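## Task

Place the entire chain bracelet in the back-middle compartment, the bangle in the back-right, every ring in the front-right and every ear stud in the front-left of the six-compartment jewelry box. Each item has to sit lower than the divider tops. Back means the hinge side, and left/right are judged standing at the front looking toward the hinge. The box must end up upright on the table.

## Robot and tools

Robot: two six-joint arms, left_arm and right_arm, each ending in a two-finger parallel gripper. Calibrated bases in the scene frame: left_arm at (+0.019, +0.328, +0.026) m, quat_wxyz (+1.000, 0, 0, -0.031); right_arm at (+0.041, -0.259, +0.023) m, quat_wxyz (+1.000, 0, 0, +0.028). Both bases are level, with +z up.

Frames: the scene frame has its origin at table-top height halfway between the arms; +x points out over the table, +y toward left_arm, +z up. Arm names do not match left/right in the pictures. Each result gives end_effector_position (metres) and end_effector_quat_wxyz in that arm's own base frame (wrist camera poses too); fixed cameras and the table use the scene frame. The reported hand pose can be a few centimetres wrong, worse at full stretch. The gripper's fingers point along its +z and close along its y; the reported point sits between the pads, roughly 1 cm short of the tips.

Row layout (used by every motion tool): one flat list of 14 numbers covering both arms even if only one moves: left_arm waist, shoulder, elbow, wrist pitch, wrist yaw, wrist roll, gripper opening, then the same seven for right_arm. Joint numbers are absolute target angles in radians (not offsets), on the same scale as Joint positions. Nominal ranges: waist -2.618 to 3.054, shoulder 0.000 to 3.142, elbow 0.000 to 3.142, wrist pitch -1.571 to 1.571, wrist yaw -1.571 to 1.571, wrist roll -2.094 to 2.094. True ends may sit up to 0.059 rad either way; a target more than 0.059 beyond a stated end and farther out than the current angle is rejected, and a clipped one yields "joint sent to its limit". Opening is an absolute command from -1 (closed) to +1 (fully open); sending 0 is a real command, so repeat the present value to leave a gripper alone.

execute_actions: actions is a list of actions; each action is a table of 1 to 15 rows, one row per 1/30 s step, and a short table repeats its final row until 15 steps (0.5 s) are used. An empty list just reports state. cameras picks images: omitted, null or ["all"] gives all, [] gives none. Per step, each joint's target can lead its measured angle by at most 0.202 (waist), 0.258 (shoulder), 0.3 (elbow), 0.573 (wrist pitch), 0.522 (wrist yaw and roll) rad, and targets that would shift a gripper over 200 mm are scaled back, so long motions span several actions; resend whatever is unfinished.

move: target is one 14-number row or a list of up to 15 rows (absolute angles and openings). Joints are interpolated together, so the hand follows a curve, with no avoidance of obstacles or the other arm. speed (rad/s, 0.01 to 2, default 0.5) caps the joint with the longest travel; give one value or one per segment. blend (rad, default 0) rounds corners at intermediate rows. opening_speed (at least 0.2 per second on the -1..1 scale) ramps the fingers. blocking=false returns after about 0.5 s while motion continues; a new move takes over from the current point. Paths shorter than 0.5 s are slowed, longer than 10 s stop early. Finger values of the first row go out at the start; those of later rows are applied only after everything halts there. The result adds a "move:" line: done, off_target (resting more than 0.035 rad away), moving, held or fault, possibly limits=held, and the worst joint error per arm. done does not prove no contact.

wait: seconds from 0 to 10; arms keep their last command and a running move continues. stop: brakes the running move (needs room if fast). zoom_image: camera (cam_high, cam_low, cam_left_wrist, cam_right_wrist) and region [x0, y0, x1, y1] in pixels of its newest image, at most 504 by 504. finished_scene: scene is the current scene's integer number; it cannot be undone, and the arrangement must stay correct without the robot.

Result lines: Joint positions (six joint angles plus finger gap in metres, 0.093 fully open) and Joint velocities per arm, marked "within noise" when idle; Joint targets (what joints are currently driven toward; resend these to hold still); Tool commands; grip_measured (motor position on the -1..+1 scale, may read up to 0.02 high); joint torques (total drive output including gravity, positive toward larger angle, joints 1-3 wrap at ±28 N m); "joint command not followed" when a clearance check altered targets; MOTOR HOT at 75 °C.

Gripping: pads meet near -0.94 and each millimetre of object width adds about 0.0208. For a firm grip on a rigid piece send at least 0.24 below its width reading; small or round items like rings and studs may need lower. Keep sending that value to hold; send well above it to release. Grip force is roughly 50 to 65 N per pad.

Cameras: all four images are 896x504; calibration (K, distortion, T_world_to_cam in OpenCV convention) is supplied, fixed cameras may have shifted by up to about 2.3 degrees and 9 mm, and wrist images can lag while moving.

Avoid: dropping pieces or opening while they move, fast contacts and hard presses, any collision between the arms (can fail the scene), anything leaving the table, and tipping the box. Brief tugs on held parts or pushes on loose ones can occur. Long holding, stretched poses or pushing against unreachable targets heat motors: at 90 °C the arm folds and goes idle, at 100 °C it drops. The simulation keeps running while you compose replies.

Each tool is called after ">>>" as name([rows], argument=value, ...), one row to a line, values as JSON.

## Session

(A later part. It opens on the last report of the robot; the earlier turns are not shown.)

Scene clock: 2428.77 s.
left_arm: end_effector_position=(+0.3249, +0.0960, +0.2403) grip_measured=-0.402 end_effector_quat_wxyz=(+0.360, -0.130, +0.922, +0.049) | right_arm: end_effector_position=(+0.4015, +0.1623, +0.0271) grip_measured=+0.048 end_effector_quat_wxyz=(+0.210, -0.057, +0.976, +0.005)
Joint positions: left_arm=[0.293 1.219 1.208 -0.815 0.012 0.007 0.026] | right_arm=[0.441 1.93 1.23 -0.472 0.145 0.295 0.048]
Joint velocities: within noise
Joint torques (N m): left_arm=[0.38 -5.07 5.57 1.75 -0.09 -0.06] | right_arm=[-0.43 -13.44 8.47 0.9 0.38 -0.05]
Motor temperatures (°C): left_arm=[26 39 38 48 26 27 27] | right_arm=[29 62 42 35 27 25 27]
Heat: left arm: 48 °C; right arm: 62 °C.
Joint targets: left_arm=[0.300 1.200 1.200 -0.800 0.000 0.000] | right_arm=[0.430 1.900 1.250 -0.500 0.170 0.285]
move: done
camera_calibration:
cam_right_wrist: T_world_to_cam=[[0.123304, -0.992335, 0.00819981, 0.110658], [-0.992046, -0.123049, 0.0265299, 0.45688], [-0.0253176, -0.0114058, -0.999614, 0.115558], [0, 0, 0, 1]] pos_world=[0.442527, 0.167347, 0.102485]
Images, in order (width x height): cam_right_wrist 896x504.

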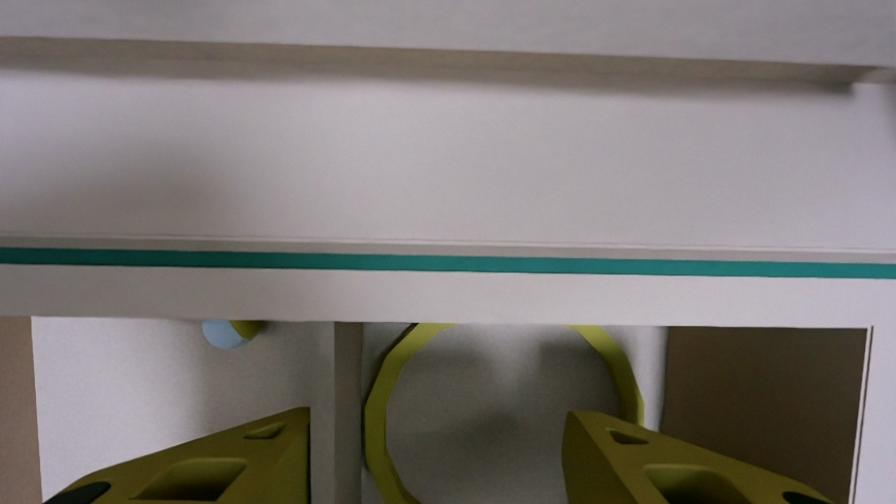

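>>> move([
  [0.3,1.2,1.2,-0.8,0,0,-0.4,0.44,1.78,1.40,-0.8,0.17,0.285,0.05],
  [0.3,1.2,1.2,-0.8,0,0,-0.4,0.55,1.60,1.5,-1.2,0.17,0.285,-0.2],
], cameras=["cam_right_wrist","cam_low"], speed=0.5)

Scene clock: 2438.50 s.
left_arm: end_effector_position=(+0.3249, +0.0960, +0.2403) grip_measured=-0.402 end_effector_quat_wxyz=(+0.360, -0.130, +0.922, +0.049) | right_arm: end_effector_position=(+0.3081, +0.1550, +0.1712) grip_measured=-0.198 end_effector_quat_wxyz=(+0.149, -0.114, +0.982, -0.022)
Joint positions: left_arm=[0.293 1.219 1.208 -0.815 0.012 0.007 0.026] | right_arm=[0.545 1.617 1.482 -1.18 0.163 0.294 0.036]
Joint velocities: within noise
Joint torques (N m): left_arm=[0.36 -5.05 5.56 1.76 -0.09 -0.05] | right_arm=[0.87 -9.51 8.73 0.69 0.22 -0.04]
Motor temperatures (°C): left_arm=[26 39 38 48 26 27 27] | right_arm=[29 66 43 34 27 25 27]
Heat: left arm: 48 °C; right arm: 66 °C.
Joint targets: left_arm=[0.300 1.200 1.200 -0.800 0.000 0.000] | right_arm=[0.550 1.600 1.500 -1.200 0.170 0.285]
move: done
camera_calibration:
cam_right_wrist: T_world_to_cam=[[0.22578, -0.97174, 0.0688865, 0.0685952], [-0.964412, -0.212969, 0.156699, 0.342636], [-0.1376, -0.101815, -0.985241, 0.303348], [0, 0, 0, 1]] pos_world=[0.356695, 0.170513, 0.240455]
Images, in order (width x height): cam_low 896x504, cam_right_wrist 896x504.

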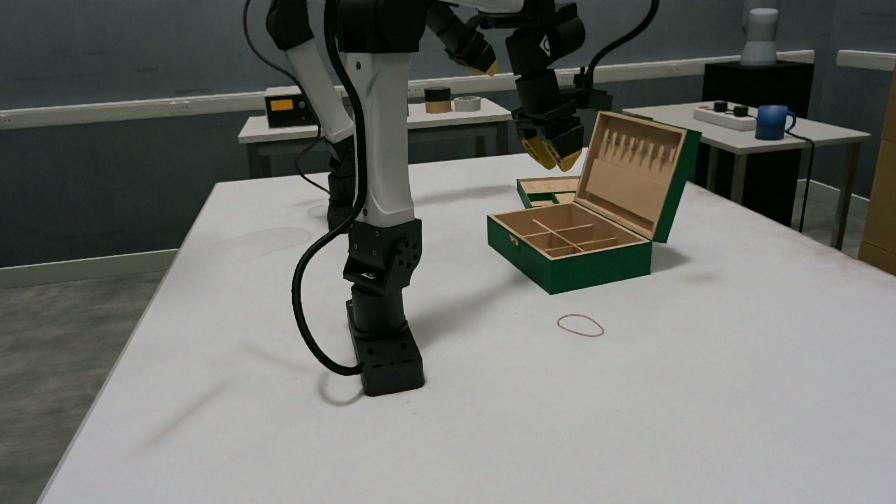

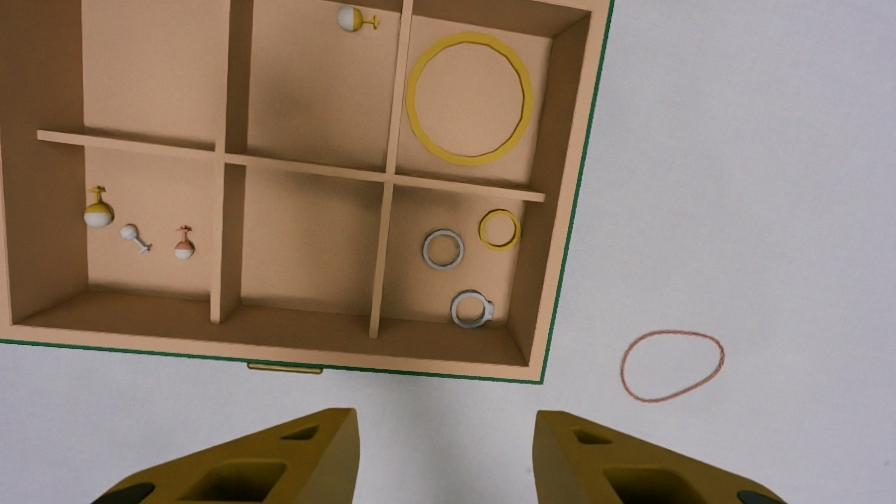

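>>> zoom_image(camera="cam_right_wrist", region=[220, 0, 440, 120])

>>> move(target=[0.3,1.2,1.2,-0.8,0,0,-0.4,0.53,1.75,1.5,-0.8,0,0.33,-0.2], cameras=["cam_right_wrist"], speed=0.5)

>>> zoom_image(camera="cam_right_wrist", region=[200, 100, 500, 400])

Scaled by 2.291 from the camera's 896x504 image, which has a finer 1280x720 frame.

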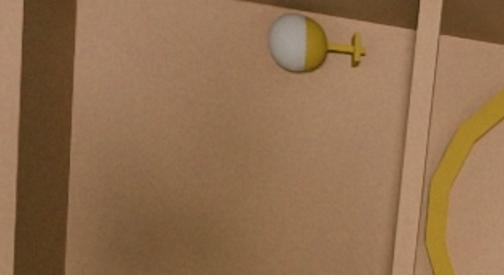

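Scene clock: 2469.00 s.
left_arm: end_effector_position=(+0.3249, +0.0960, +0.2403) grip_measured=-0.402 end_effector_quat_wxyz=(+0.360, -0.130, +0.922, +0.049) | right_arm: end_effector_position=(+0.3722, +0.2194, +0.1577) grip_measured=-0.198 end_effector_quat_wxyz=(+0.227, -0.104, +0.963, +0.098)
Joint positions: left_arm=[0.293 1.219 1.208 -0.815 0.012 0.007 0.026] | right_arm=[0.536 1.736 1.482 -0.816 0.01 0.318 0.036]
Joint velocities: within noise
Joint torques (N m): left_arm=[0.38 -5.05 5.57 1.75 -0.08 -0.06] | right_arm=[-0.08 -8.25 9.2 1.55 -0.05 0.17]
Motor temperatures (°C): left_arm=[26 39 38 48 26 27 27] | right_arm=[29 63 45 33 26 25 27]
Heat: left arm: 48 °C; right arm: 63 °C.
Joint targets: left_arm=[0.300 1.200 1.200 -0.800 0.000 0.000] | right_arm=[0.530 1.750 1.500 -0.800 0.000 0.330]
move: done
camera_calibration:
cam_right_wrist: T_world_to_cam=[[0.256033, -0.955266, -0.148032, 0.136902], [-0.96665, -0.253937, -0.0332166, 0.460018], [-0.00586011, 0.1516, -0.988425, 0.201217], [0, 0, 0, 1]] pos_world=[0.410804, 0.217089, 0.234433]
Images, in order (width x height): cam_right_wrist 896x504.

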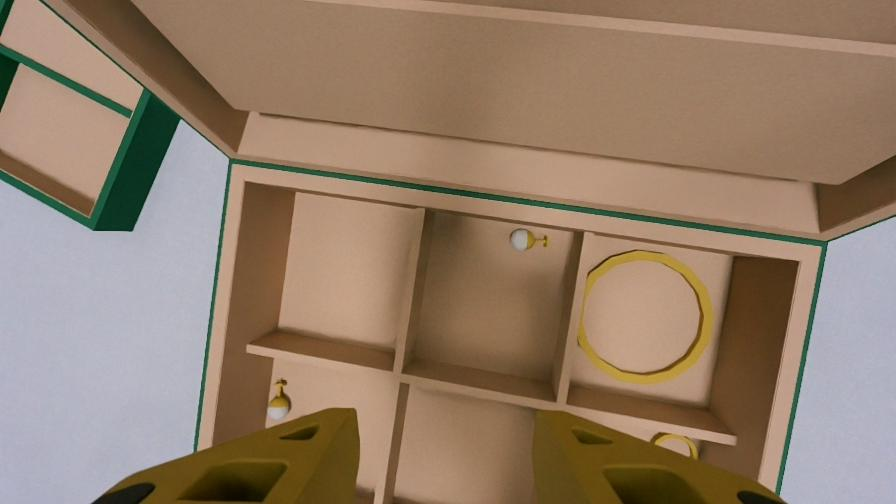

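Scaled by 1.680 from the camera's 896x504 image, which has a finer 1280x720 frame.

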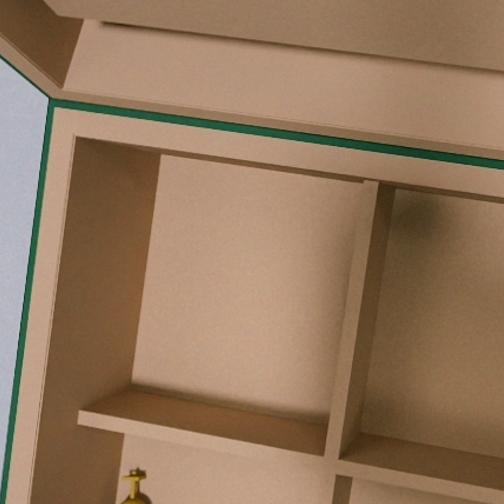

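>>> move(target=[0.3,1.2,1.2,-0.8,0,0,-0.4,0.554,1.901,1.171,-0.20,0.2,0.27,-0.2], cameras=["cam_right_wrist","cam_low"], speed=0.3)

Scene clock: 2499.63 s.
left_arm: end_effector_position=(+0.3249, +0.0960, +0.2403) grip_measured=-0.402 end_effector_quat_wxyz=(+0.360, -0.130, +0.922, +0.049) | right_arm: end_effector_position=(+0.4187, +0.2182, +0.0603) grip_measured=-0.198 end_effector_quat_wxyz=(+0.325, -0.095, +0.940, +0.045)
Joint positions: left_arm=[0.293 1.219 1.208 -0.815 0.012 0.007 0.026] | right_arm=[0.548 1.885 1.18 -0.221 0.191 0.283 0.036]
Joint velocities: within noise
Joint torques (N m): left_arm=[0.38 -5.07 5.57 1.75 -0.08 -0.06] | right_arm=[0.98 -9.05 6.16 1.86 0.24 -0.07]
Motor temperatures (°C): left_arm=[26 39 38 48 26 27 27] | right_arm=[29 59 46 35 26 25 27]
Heat: left arm: 48 °C; right arm: 59 °C.
Joint targets: left_arm=[0.300 1.200 1.200 -0.800 0.000 0.000] | right_arm=[0.554 1.901 1.171 -0.200 0.200 0.270]
move: done
camera_calibration:
cam_right_wrist: T_world_to_cam=[[0.218934, -0.975385, -0.0262898, 0.122049], [-0.953613, -0.208186, -0.217442, 0.497057], [0.206617, 0.0726757, -0.975719, 0.0329309], [0, 0, 0, 1]] pos_world=[0.440475, 0.220132, 0.143421]
Images, in order (width x height): cam_low 896x504, cam_right_wrist 896x504.

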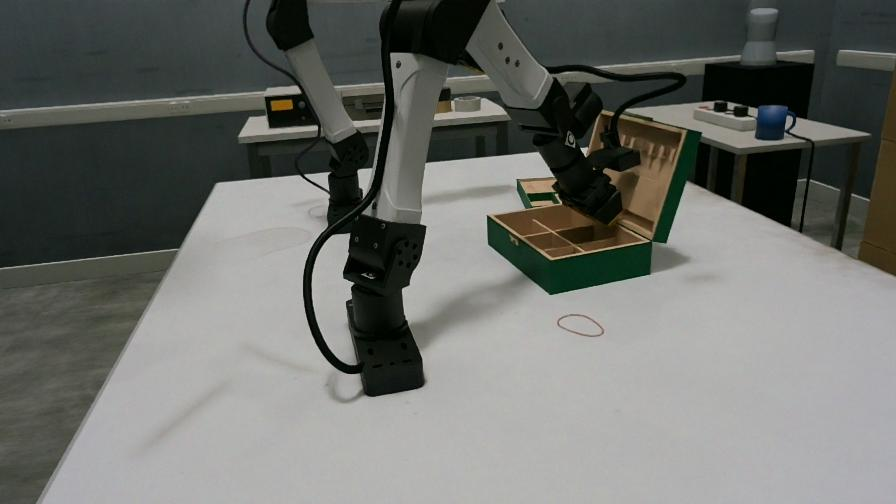

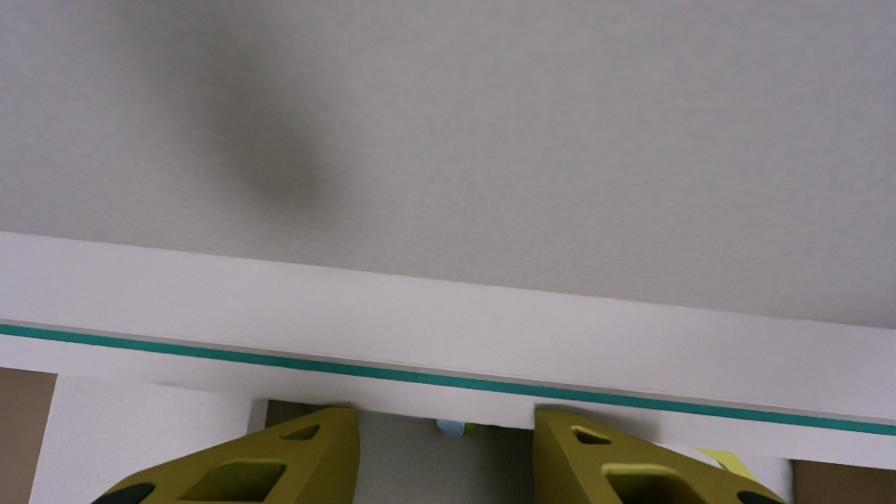

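>>> move([
  [0.3,1.2,1.2,-0.8,0,0,-0.4,0.554,1.875,1.145,-0.20,0.2,0.27,-0.2],
  [0.3,1.2,1.2,-0.8,0,0,-0.4,0.554,1.937,1.093,-0.08,0.2,0.27,-0.2],
], cameras=["cam_right_wrist","cam_low"], speed=0.2)

Scene clock: 2514.47 s.
left_arm: end_effector_position=(+0.3249, +0.0960, +0.2403) grip_measured=-0.402 end_effector_quat_wxyz=(+0.360, -0.130, +0.922, +0.049) | right_arm: end_effector_position=(+0.4277, +0.2184, +0.0584) grip_measured=-0.198 end_effector_quat_wxyz=(+0.369, -0.086, +0.925, +0.043)
Joint positions: left_arm=[0.293 1.219 1.208 -0.815 0.012 0.007 0.026] | right_arm=[0.554 1.891 1.116 -0.066 0.236 0.279 0.036]
Joint velocities: within noise
Joint torques (N m): left_arm=[0.38 -5.07 5.57 1.75 -0.09 -0.05] | right_arm=[0.49 -6.13 4.77 1.59 -0.2 -0.04]
Motor temperatures (°C): left_arm=[26 38 38 49 26 27 27] | right_arm=[29 60 44 36 26 25 27]
Heat: left arm: 49 °C; right arm: 60 °C.
Joint targets: left_arm=[0.300 1.200 1.200 -0.800 0.000 0.000] | right_arm=[0.554 1.937 1.093 -0.080 0.200 0.270]
move: off_target (right_arm); right_arm: the shoulder is farthest, 0.046 rad from its target
camera_calibration:
cam_right_wrist: T_world_to_cam=[[0.201834, -0.979233, -0.0191445, 0.128003], [-0.933687, -0.186469, -0.30571, 0.497191], [0.295791, 0.0795776, -0.951932, -0.0118052], [0, 0, 0, 1]] pos_world=[0.441877, 0.218995, 0.143209]
Images, in order (width x height): cam_low 896x504, cam_right_wrist 896x504.

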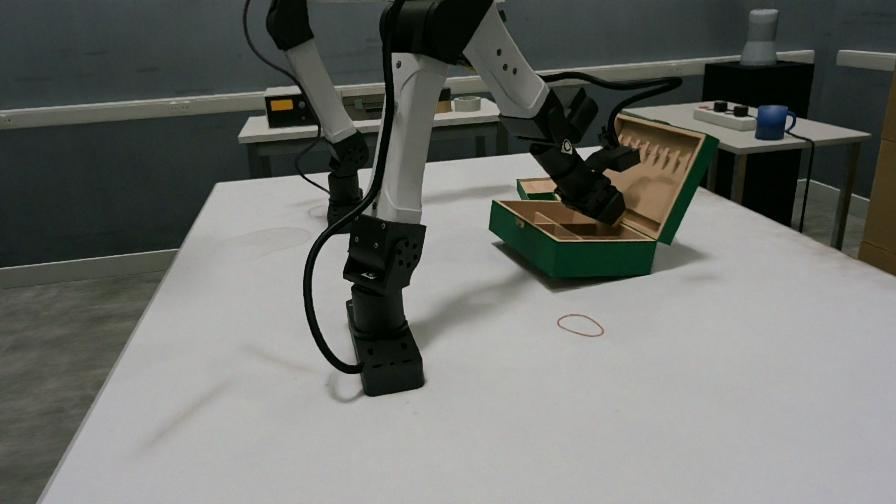

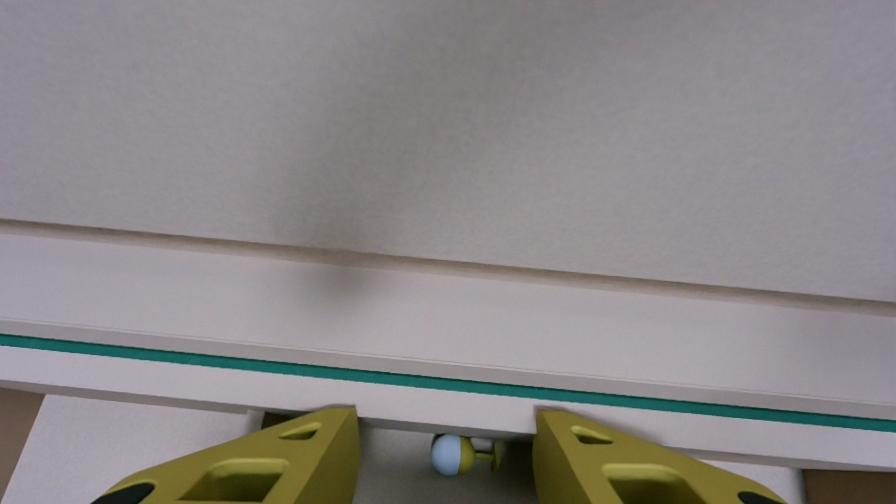

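>>> move([
  [0.3,1.2,1.2,-0.8,0,0,-0.4,0.554,1.875,1.160,-0.22,0.2,0.27,-0.2],
  [0.3,1.2,1.2,-0.8,0,0,-0.4,0.554,1.79,1.18,-0.34,0.2,0.27,-0.2],
], cameras=["cam_right_wrist","cam_low"], speed=0.1)

Scene clock: 2523.53 s.
left_arm: end_effector_position=(+0.3249, +0.0960, +0.2403) grip_measured=-0.402 end_effector_quat_wxyz=(+0.360, -0.130, +0.922, +0.049) | right_arm: end_effector_position=(+0.3999, +0.2065, +0.0689) grip_measured=-0.198 end_effector_quat_wxyz=(+0.307, -0.101, +0.946, +0.026)
Joint positions: left_arm=[0.293 1.219 1.208 -0.815 0.012 0.007 0.026] | right_arm=[0.555 1.819 1.159 -0.318 0.209 0.278 0.036]
Joint velocities: within noise
Joint torques (N m): left_arm=[0.38 -5.05 5.57 1.75 -0.08 -0.05] | right_arm=[0.43 -12.68 9.02 1.33 0.07 -0.04]
Motor temperatures (°C): left_arm=[26 38 38 49 26 27 27] | right_arm=[29 60 44 35 26 25 27]
Heat: left arm: 49 °C; right arm: 60 °C.
Joint targets: left_arm=[0.300 1.200 1.200 -0.800 0.000 0.000] | right_arm=[0.554 1.790 1.180 -0.340 0.200 0.270]
move: done
camera_calibration:
cam_right_wrist: T_world_to_cam=[[0.217903, -0.975941, 0.0076093, 0.113197], [-0.960687, -0.215858, -0.174601, 0.480052], [0.172043, 0.030736, -0.98461, 0.069118], [0, 0, 0, 1]] pos_world=[0.424622, 0.211972, 0.151011]
Images, in order (width x height): cam_low 896x504, cam_right_wrist 896x504.

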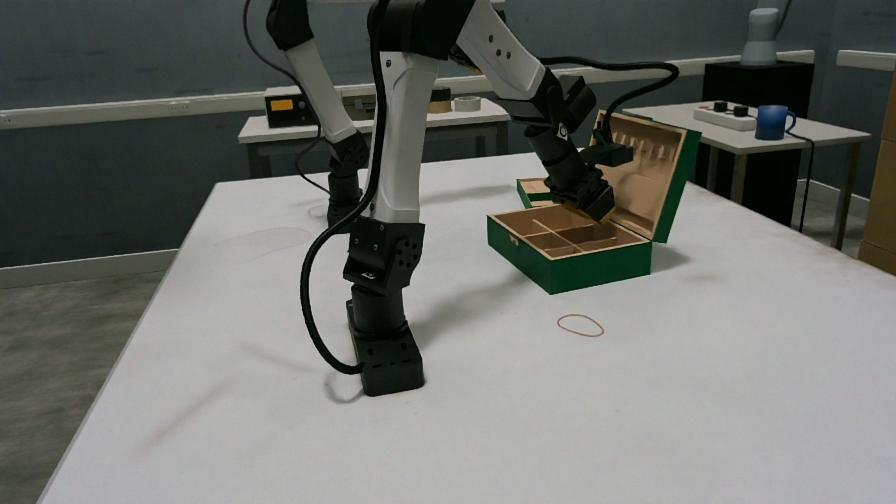

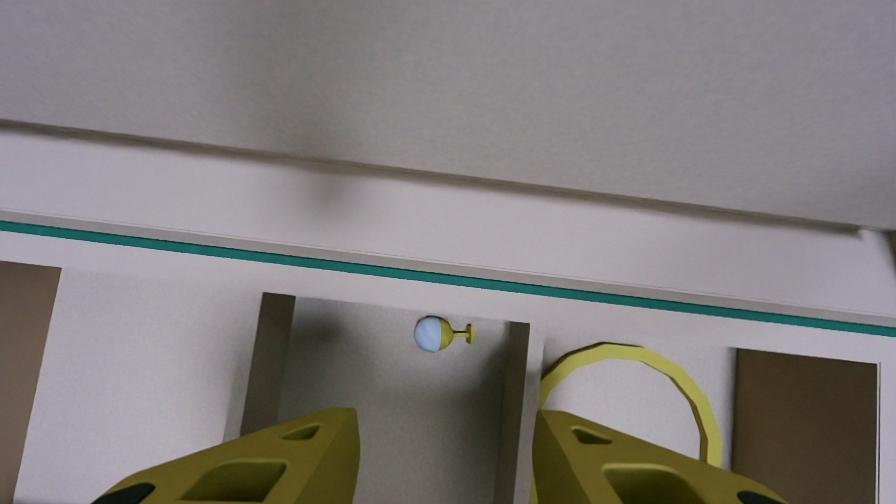

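>>> move([
  [0.3,1.2,1.2,-0.8,0,0,-0.4,0.542,1.888,1.109,-0.17,0.2,0.27,-0.2],
], cameras=["cam_right_wrist","cam_low"], speed=0.15)

Scene clock: 2544.07 s.
left_arm: end_effector_position=(+0.3249, +0.0960, +0.2403) grip_measured=-0.402 end_effector_quat_wxyz=(+0.360, -0.130, +0.922, +0.049) | right_arm: end_effector_position=(+0.4101, +0.2096, +0.0495) grip_measured=-0.198 end_effector_quat_wxyz=(+0.323, -0.095, +0.941, +0.034)
Joint positions: left_arm=[0.293 1.219 1.208 -0.815 0.012 0.007 0.026] | right_arm=[0.549 1.871 1.119 -0.185 0.209 0.278 0.036]
Joint velocities: within noise
Joint torques (N m): left_arm=[0.38 -5.05 5.56 1.75 -0.08 -0.06] | right_arm=[-0.08 -8.68 5.93 1.76 0.07 -0.03]
Motor temperatures (°C): left_arm=[26 38 38 49 26 27 27] | right_arm=[29 65 44 35 26 25 27]
Heat: left arm: 49 °C; right arm: 65 °C.
Joint targets: left_arm=[0.300 1.200 1.200 -0.800 0.000 0.000] | right_arm=[0.542 1.888 1.109 -0.170 0.200 0.270]
move: done
camera_calibration:
cam_right_wrist: T_world_to_cam=[[0.212123, -0.977227, -0.0056002, 0.117434], [-0.955509, -0.2062, -0.210913, 0.484782], [0.204955, 0.0500907, -0.977489, 0.0303199], [0, 0, 0, 1]] pos_world=[0.432089, 0.213203, 0.132542]
Images, in order (width x height): cam_low 896x504, cam_right_wrist 896x504.

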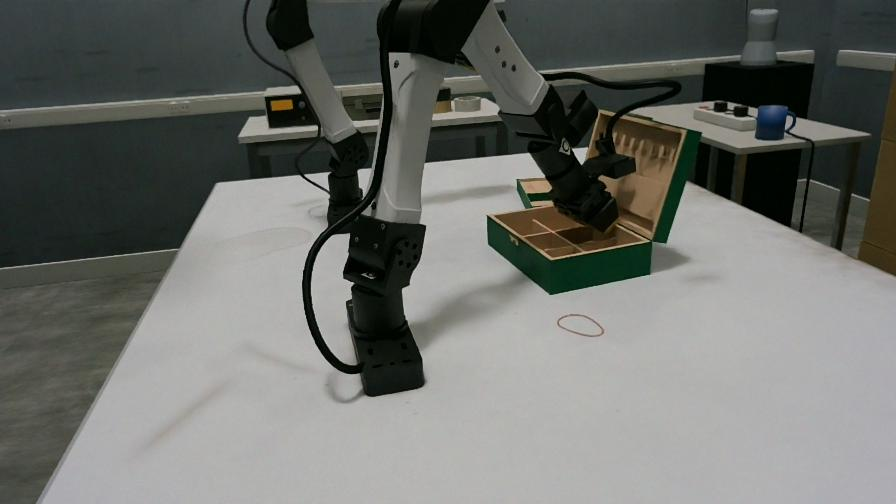

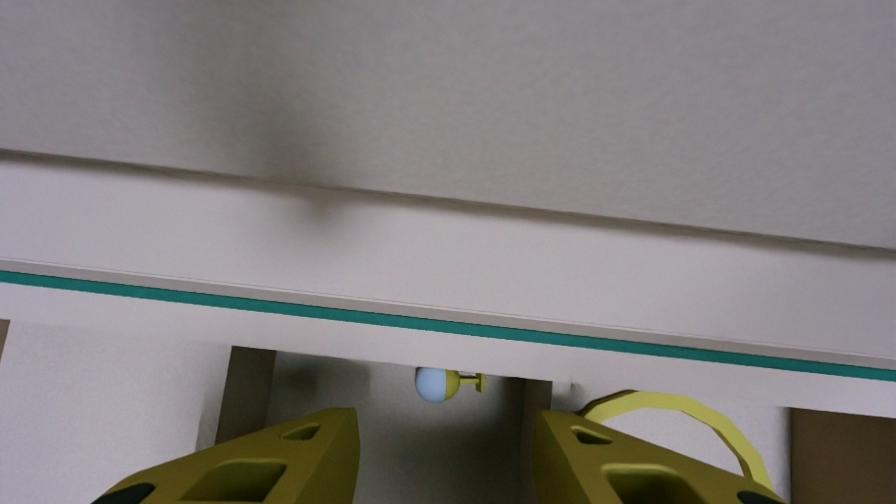

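>>> move([
  [0.3,1.2,1.2,-0.8,0,0,-0.4,0.550,1.85,1.14,-0.21,0.2,0.27,-0.8],
  [0.3,1.2,1.2,-0.8,0,0,-0.4,0.548,1.941,1.115,-0.126,0.2,0.27,-0.8],
], cameras=["cam_right_wrist","cam_low"], speed=0.2)

>>> zoom_image(camera="cam_right_wrist", region=[250, 300, 650, 504])

Scene clock: 2602.50 s.
left_arm: end_effector_position=(+0.3249, +0.0960, +0.2403) grip_measured=-0.402 end_effector_quat_wxyz=(+0.360, -0.130, +0.922, +0.049) | right_arm: end_effector_position=(+0.4142, +0.2127, +0.0344) grip_measured=-0.798 end_effector_quat_wxyz=(+0.321, -0.096, +0.941, +0.034)
Joint positions: left_arm=[0.293 1.219 1.208 -0.815 0.012 0.007 0.026] | right_arm=[0.549 1.92 1.119 -0.141 0.207 0.278 0.007]
Joint velocities: within noise
Joint torques (N m): left_arm=[0.38 -5.05 5.56 1.75 -0.09 -0.06] | right_arm=[0.4 -8.55 6.34 1.78 0.09 -0.03]
Motor temperatures (°C): left_arm=[26 38 38 49 26 27 27] | right_arm=[29 58 43 36 26 25 27]
Heat: left arm: 49 °C; right arm: 58 °C.
Joint targets: left_arm=[0.300 1.200 1.200 -0.800 0.000 0.000] | right_arm=[0.548 1.941 1.115 -0.126 0.200 0.270]
move: done
camera_calibration:
cam_right_wrist: T_world_to_cam=[[0.213572, -0.97691, -0.00580347, 0.118858], [-0.956045, -0.207782, -0.206895, 0.486635], [0.200912, 0.0497354, -0.978346, 0.0162578], [0, 0, 0, 1]] pos_world=[0.436593, 0.216419, 0.117278]
Images, in order (width x height): cam_low 896x504, cam_right_wrist 896x504.

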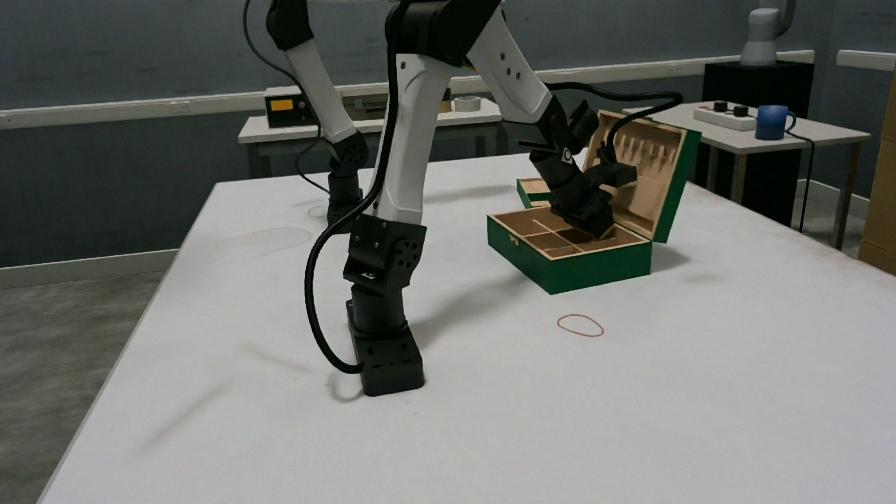

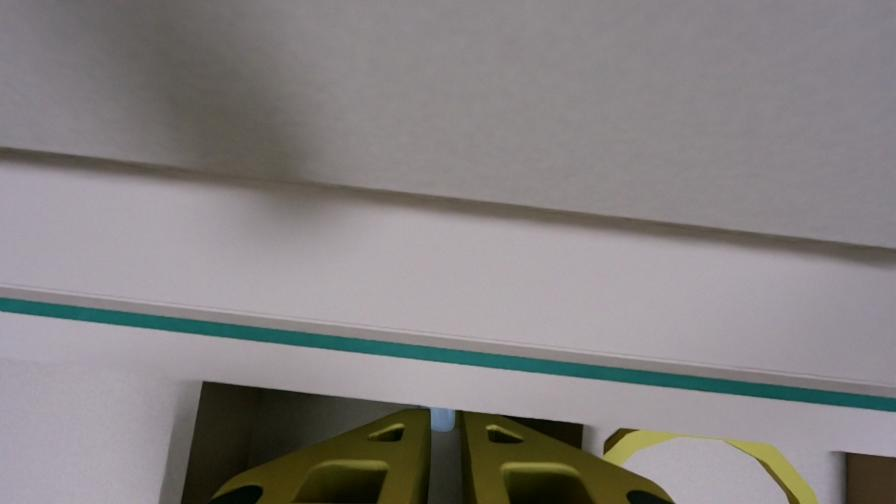

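Scaled by 1.260 from the camera's 896x504 image, which has a finer 1280x720 frame.

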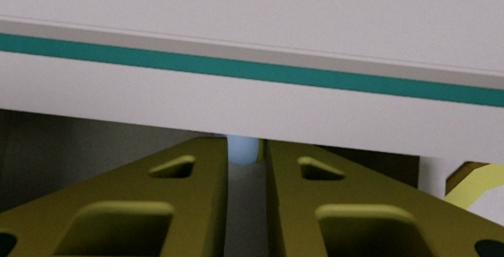

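>>> move(target=[0.3,1.2,1.2,-0.8,0,0,-0.4,0.548,1.99,1.085,-0.046,0.2,0.27,-0.8], cameras=["cam_right_wrist","cam_low"], speed=0.1)

>>> zoom_image(camera="cam_right_wrist", region=[250, 300, 650, 504])

Scene clock: 2611.60 s.
left_arm: end_effector_position=(+0.3249, +0.0960, +0.2403) grip_measured=-0.402 end_effector_quat_wxyz=(+0.360, -0.130, +0.922, +0.049) | right_arm: end_effector_position=(+0.4176, +0.2156, +0.0311) grip_measured=-0.798 end_effector_quat_wxyz=(+0.333, -0.095, +0.937, +0.038)
Joint positions: left_arm=[0.293 1.219 1.208 -0.815 0.012 0.007 0.026] | right_arm=[0.552 1.933 1.103 -0.086 0.212 0.278 0.007]
Joint velocities: within noise
Joint torques (N m): left_arm=[0.38 -5.05 5.57 1.75 -0.09 -0.06] | right_arm=[0.08 -5.2 4.92 2.06 0.02 -0.03]
Motor temperatures (°C): left_arm=[26 38 38 49 26 27 27] | right_arm=[29 58 42 36 26 25 27]
Heat: left arm: 49 °C; right arm: 58 °C.
Joint targets: left_arm=[0.300 1.200 1.200 -0.800 0.000 0.000] | right_arm=[0.548 1.990 1.085 -0.046 0.200 0.270]
move: off_target (right_arm); right_arm: the shoulder is farthest, 0.057 rad from its target
camera_calibration:
cam_right_wrist: T_world_to_cam=[[0.214079, -0.976755, -0.0109945, 0.120828], [-0.950633, -0.205739, -0.232312, 0.487876], [0.22465, 0.0601848, -0.972579, -0.000112686], [0, 0, 0, 1]] pos_world=[0.437949, 0.218401, 0.114558]
Images, in order (width x height): cam_low 896x504, cam_right_wrist 896x504.

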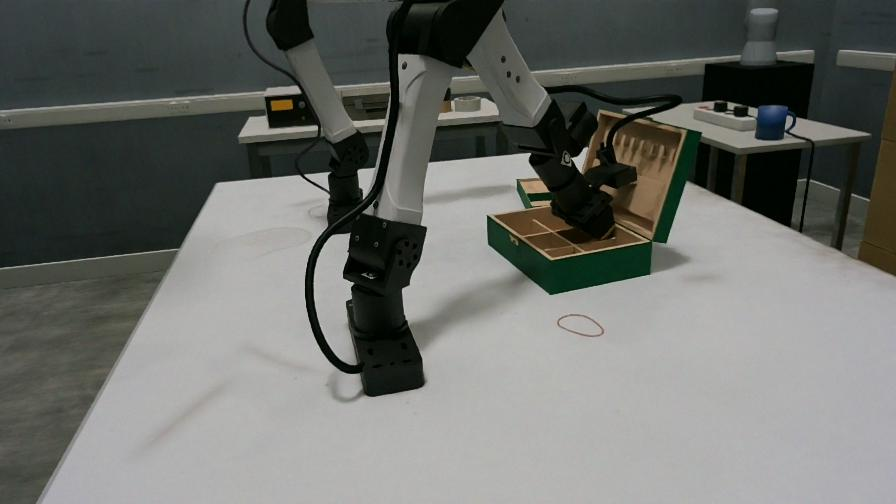

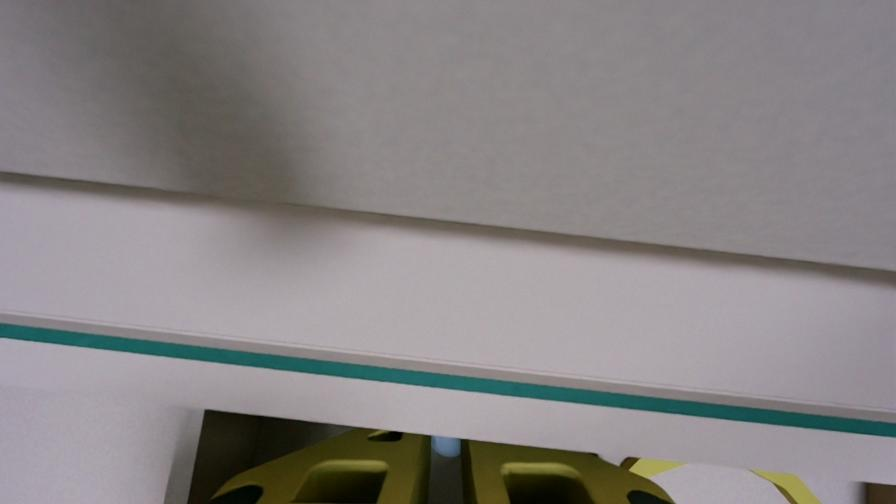

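Scaled by 1.260 from the camera's 896x504 image, which has a finer 1280x720 frame.

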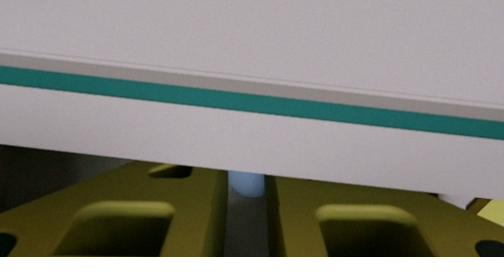

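>>> move([
  [0.3,1.2,1.2,-0.8,0,0,-0.4,0.548,1.915,1.09,-0.125,0.2,0.27,-0.8],
  [0.3,1.2,1.2,-0.8,0,0,-0.4,0.550,1.948,1.052,-0.075,0.2,0.27,-0.8],
], cameras=["cam_right_wrist","cam_low"], speed=0.1)

>>> zoom_image(camera="cam_right_wrist", region=[250, 300, 650, 504])

Scene clock: 2621.03 s.
left_arm: end_effector_position=(+0.3249, +0.0960, +0.2403) grip_measured=-0.402 end_effector_quat_wxyz=(+0.360, -0.130, +0.922, +0.049) | right_arm: end_effector_position=(+0.4169, +0.2158, +0.0308) grip_measured=-0.798 end_effector_quat_wxyz=(+0.341, -0.096, +0.934, +0.040)
Joint positions: left_arm=[0.293 1.219 1.208 -0.815 0.012 0.007 0.026] | right_arm=[0.553 1.927 1.08 -0.051 0.213 0.274 0.007]
Joint velocities: within noise
Joint torques (N m): left_arm=[0.36 -5.07 5.56 1.75 -0.09 -0.06] | right_arm=[0.2 -8.51 4.03 1.43 0.03 0.03]
Motor temperatures (°C): left_arm=[26 38 38 49 26 27 27] | right_arm=[29 57 42 37 26 25 27]
Heat: left arm: 49 °C; right arm: 57 °C.
Joint targets: left_arm=[0.300 1.200 1.200 -0.800 0.000 0.000] | right_arm=[0.550 1.948 1.052 -0.075 0.200 0.270]
move: done
camera_calibration:
cam_right_wrist: T_world_to_cam=[[0.218231, -0.975806, -0.0133556, 0.119296], [-0.94587, -0.208127, -0.249024, 0.486236], [0.24022, 0.0669773, -0.968405, -0.00831037], [0, 0, 0, 1]] pos_world=[0.435878, 0.218165, 0.11463]
Images, in order (width x height): cam_low 896x504, cam_right_wrist 896x504.

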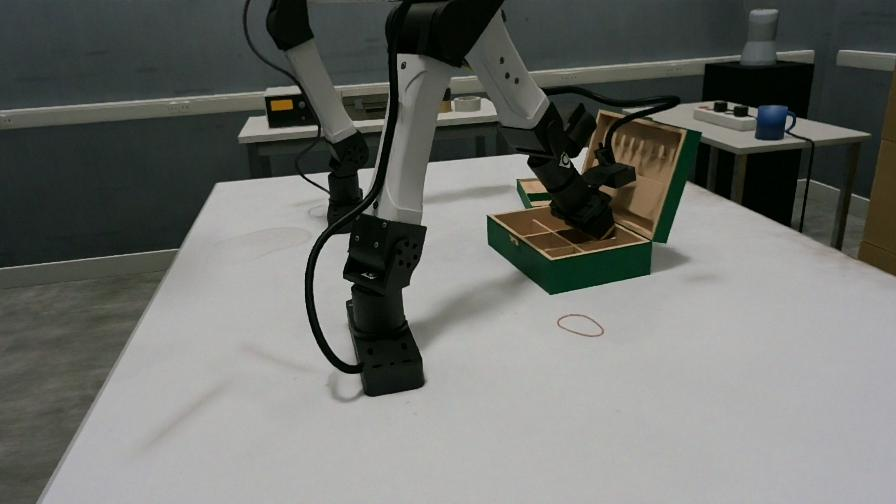

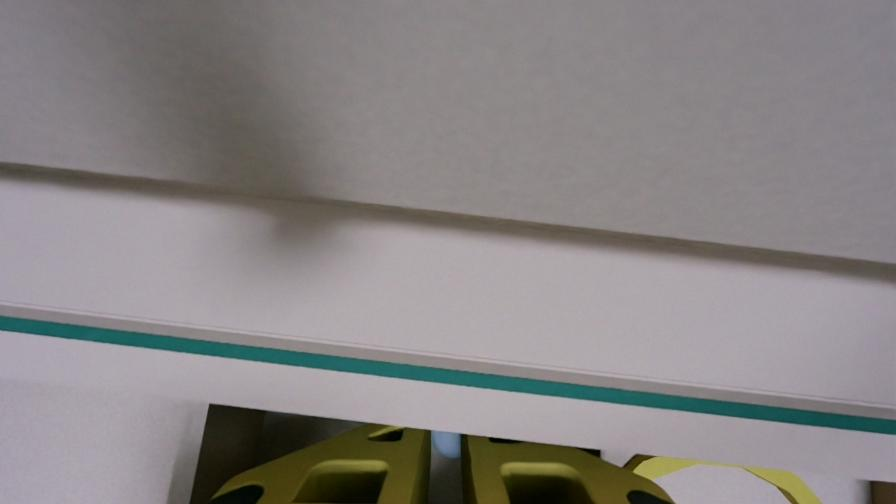

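Scaled by 1.260 from the camera's 896x504 image, which has a finer 1280x720 frame.

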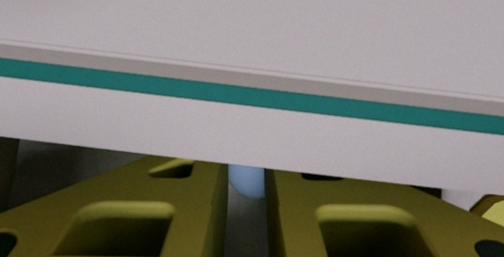

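>>> move([
  [0.3,1.2,1.2,-0.8,0,0,-0.4,0.550,1.89,1.14,-0.25,0.2,0.27,-0.8],
  [0.3,1.2,1.2,-0.8,0,0,-0.4,0.550,1.990,1.131,-0.142,0.2,0.27,-0.8],
], cameras=["cam_right_wrist","cam_low"], speed=0.1)

>>> zoom_image(camera="cam_right_wrist", region=[250, 300, 650, 504])

Scene clock: 2638.03 s.
left_arm: end_effector_position=(+0.3249, +0.0960, +0.2403) grip_measured=-0.402 end_effector_quat_wxyz=(+0.360, -0.130, +0.922, +0.049) | right_arm: end_effector_position=(+0.4153, +0.2207, +0.0243) grip_measured=-0.798 end_effector_quat_wxyz=(+0.316, -0.105, +0.942, +0.039)
Joint positions: left_arm=[0.293 1.219 1.208 -0.815 0.012 0.007 0.026] | right_arm=[0.557 1.957 1.13 -0.121 0.193 0.274 0.007]
Joint velocities: within noise
Joint torques (N m): left_arm=[0.38 -5.07 5.56 1.75 -0.09 -0.05] | right_arm=[-0.14 -7.69 6.67 1.37 0.22 0.02]
Motor temperatures (°C): left_arm=[26 38 38 49 26 27 27] | right_arm=[29 58 41 36 26 25 27]
Heat: left arm: 49 °C; right arm: 58 °C.
Joint targets: left_arm=[0.300 1.200 1.200 -0.800 0.000 0.000] | right_arm=[0.550 1.990 1.131 -0.142 0.200 0.270]
move: done
camera_calibration:
cam_right_wrist: T_world_to_cam=[[0.233053, -0.972393, -0.0117104, 0.117367], [-0.953734, -0.226196, -0.198056, 0.490092], [0.189939, 0.0573262, -0.980121, 0.00869709], [0, 0, 0, 1]] pos_world=[0.438413, 0.224485, 0.106964]
Images, in order (width x height): cam_low 896x504, cam_right_wrist 896x504.

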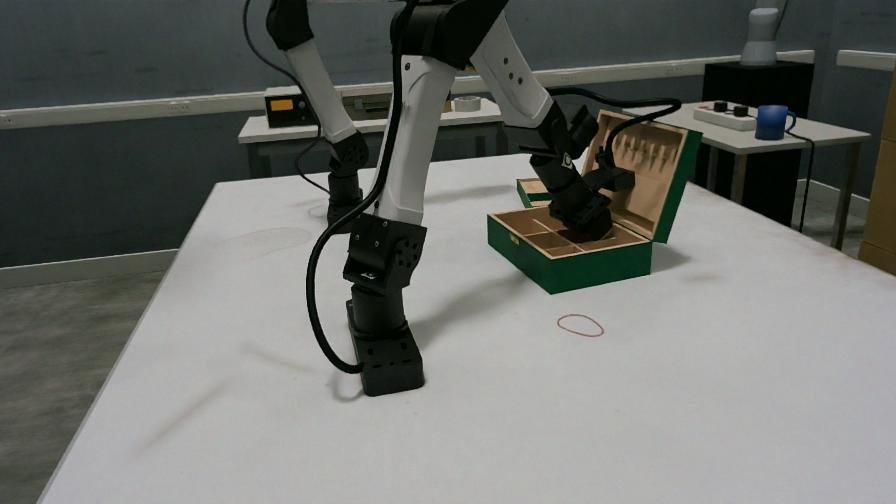

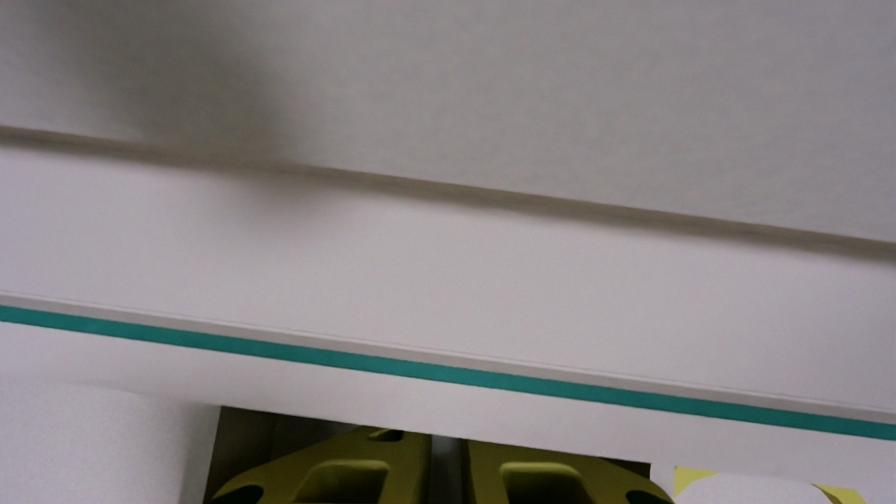

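Scaled by 1.260 from the camera's 896x504 image, which has a finer 1280x720 frame.

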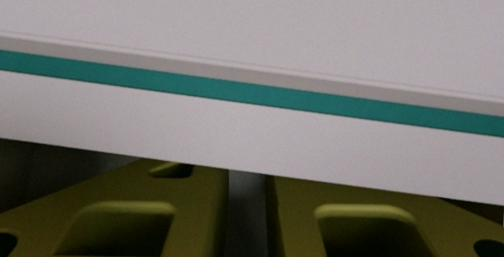

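>>> move([
  [0.3,1.2,1.2,-0.8,0,0,-0.4,0.585,2.010,1.141,-0.142,0.2,0.27,-0.8],
  [0.3,1.2,1.2,-0.8,0,0,-0.4,0.56,1.85,1.18,-0.29,0.2,0.27,-0.8],
  [0.3,1.2,1.2,-0.8,0,0,-0.4,0.555,1.76,1.20,-0.40,0.2,0.27,-0.2],
], cameras=["cam_right_wrist","cam_low"], speed=[0.1,0.2,0.3])

Scene clock: 2648.40 s.
left_arm: end_effector_position=(+0.3249, +0.0960, +0.2403) grip_measured=-0.402 end_effector_quat_wxyz=(+0.360, -0.130, +0.922, +0.049) | right_arm: end_effector_position=(+0.3950, +0.2077, +0.0848) grip_measured=-0.202 end_effector_quat_wxyz=(+0.306, -0.107, +0.946, +0.028)
Joint positions: left_arm=[0.293 1.219 1.208 -0.815 0.012 0.007 0.026] | right_arm=[0.562 1.782 1.182 -0.378 0.206 0.274 0.035]
Joint velocities: within noise
Joint torques (N m): left_arm=[0.38 -5.05 5.57 1.75 -0.09 -0.05] | right_arm=[-0.06 -11.84 8.85 1.3 0.1 0.01]
Motor temperatures (°C): left_arm=[26 38 38 49 26 27 27] | right_arm=[29 58 41 36 26 25 27]
Heat: left arm: 49 °C; right arm: 58 °C.
Joint targets: left_arm=[0.300 1.200 1.200 -0.800 0.000 0.000] | right_arm=[0.555 1.760 1.200 -0.400 0.200 0.270]
move: done
camera_calibration:
cam_right_wrist: T_world_to_cam=[[0.230097, -0.973136, 0.00784303, 0.109914], [-0.958196, -0.227958, -0.172902, 0.479766], [0.170045, 0.0322691, -0.984908, 0.0861487], [0, 0, 0, 1]] pos_world=[0.41977, 0.213548, 0.166939]
Images, in order (width x height): cam_low 896x504, cam_right_wrist 896x504.

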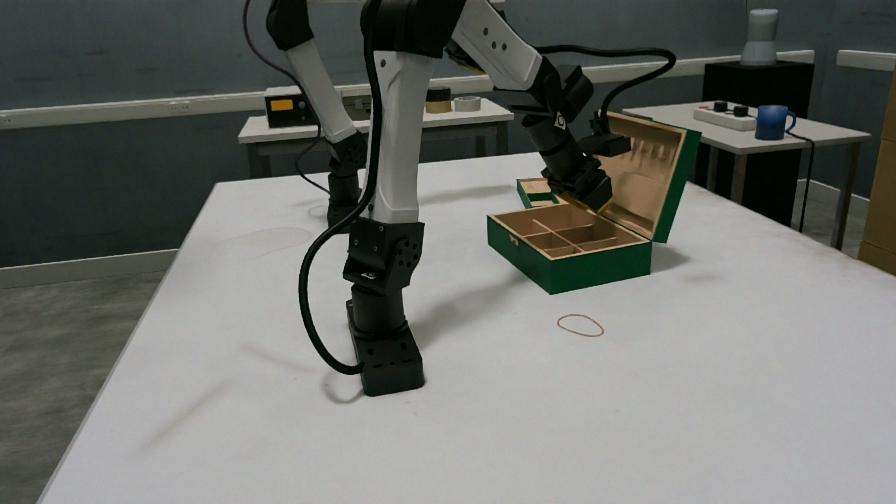

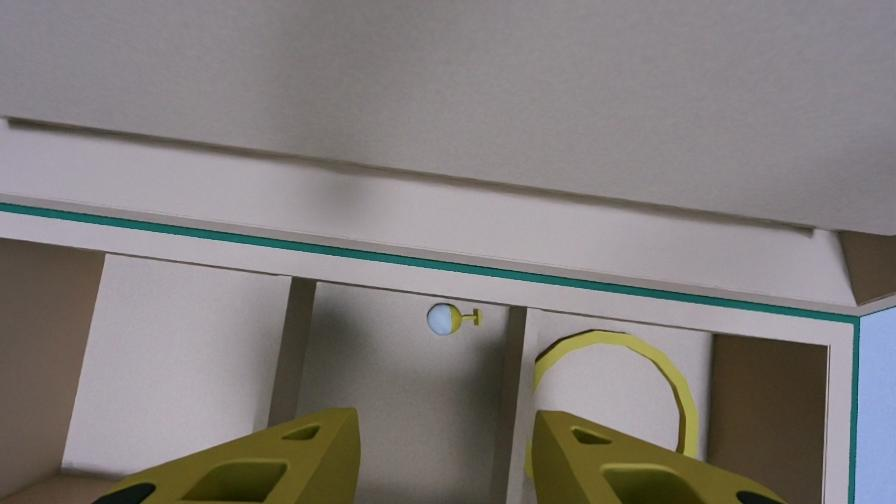

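>>> move([
  [0.3,1.2,1.2,-0.8,0,0,-0.4,0.58,1.60,1.40,-0.80,0.1,0.35,-0.94],
  [0.3,1.2,1.2,-0.8,0,0,-0.4,0.70,1.25,0.93,-0.75,0,0.5,-0.94],
  [0.3,1.2,1.2,-0.8,0,0,-0.4,0.70,1.446,0.62,-0.28,0,0.5,-0.94],
], cameras=["cam_right_wrist","cam_low"], speed=[0.5,0.6,0.3])

Scene clock: 2694.90 s.
left_arm: end_effector_position=(+0.3249, +0.0960, +0.2403) grip_measured=-0.402 end_effector_quat_wxyz=(+0.360, -0.130, +0.922, +0.049) | right_arm: end_effector_position=(+0.2363, +0.1950, +0.0231) grip_measured=-0.936 end_effector_quat_wxyz=(+0.195, -0.099, +0.968, +0.126)
Joint positions: left_arm=[0.293 1.219 1.208 -0.815 0.012 0.007 0.026] | right_arm=[0.695 1.436 0.628 -0.296 0.009 0.488 0]
Joint velocities: within noise
Joint torques (N m): left_arm=[0.38 -5.05 5.57 1.75 -0.09 -0.06] | right_arm=[0.95 -4.42 5.63 1.52 -0.03 0.16]
Motor temperatures (°C): left_arm=[26 38 38 49 26 27 27] | right_arm=[29 60 43 35 26 25 27]
Heat: left arm: 49 °C; right arm: 60 °C.
Joint targets: left_arm=[0.300 1.200 1.200 -0.800 0.000 0.000] | right_arm=[0.700 1.446 0.620 -0.280 0.000 0.500]
move: done
camera_calibration:
cam_right_wrist: T_world_to_cam=[[0.25073, -0.944812, -0.210866, 0.129131], [-0.964921, -0.261435, 0.0240569, 0.317745], [-0.077857, 0.197437, -0.977219, 0.0789728], [0, 0, 0, 1]] pos_world=[0.280371, 0.189482, 0.096759]
Images, in order (width x height): cam_low 896x504, cam_right_wrist 896x504.

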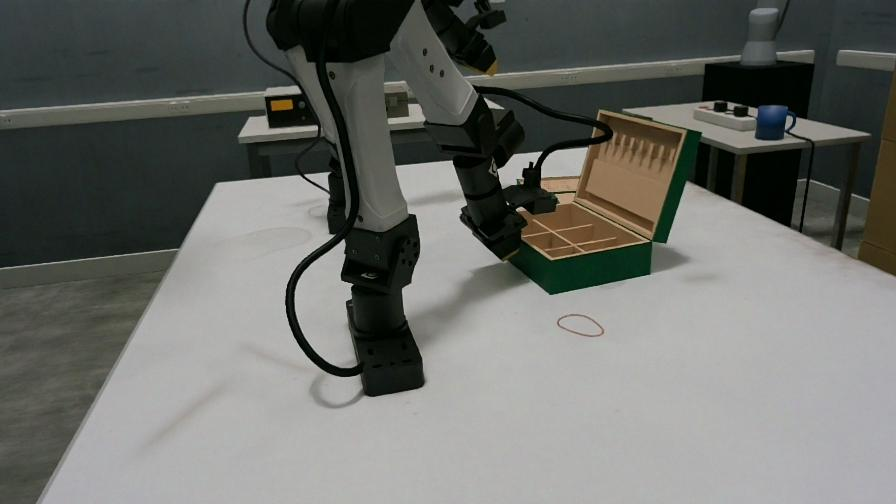

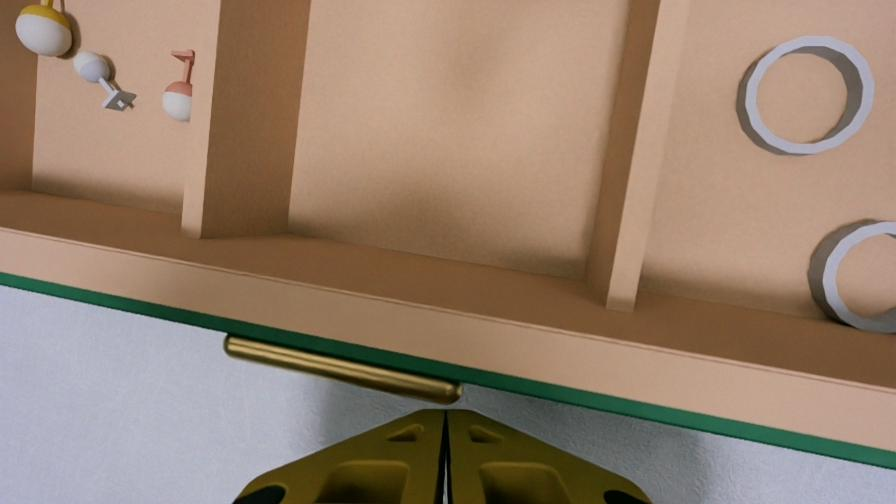

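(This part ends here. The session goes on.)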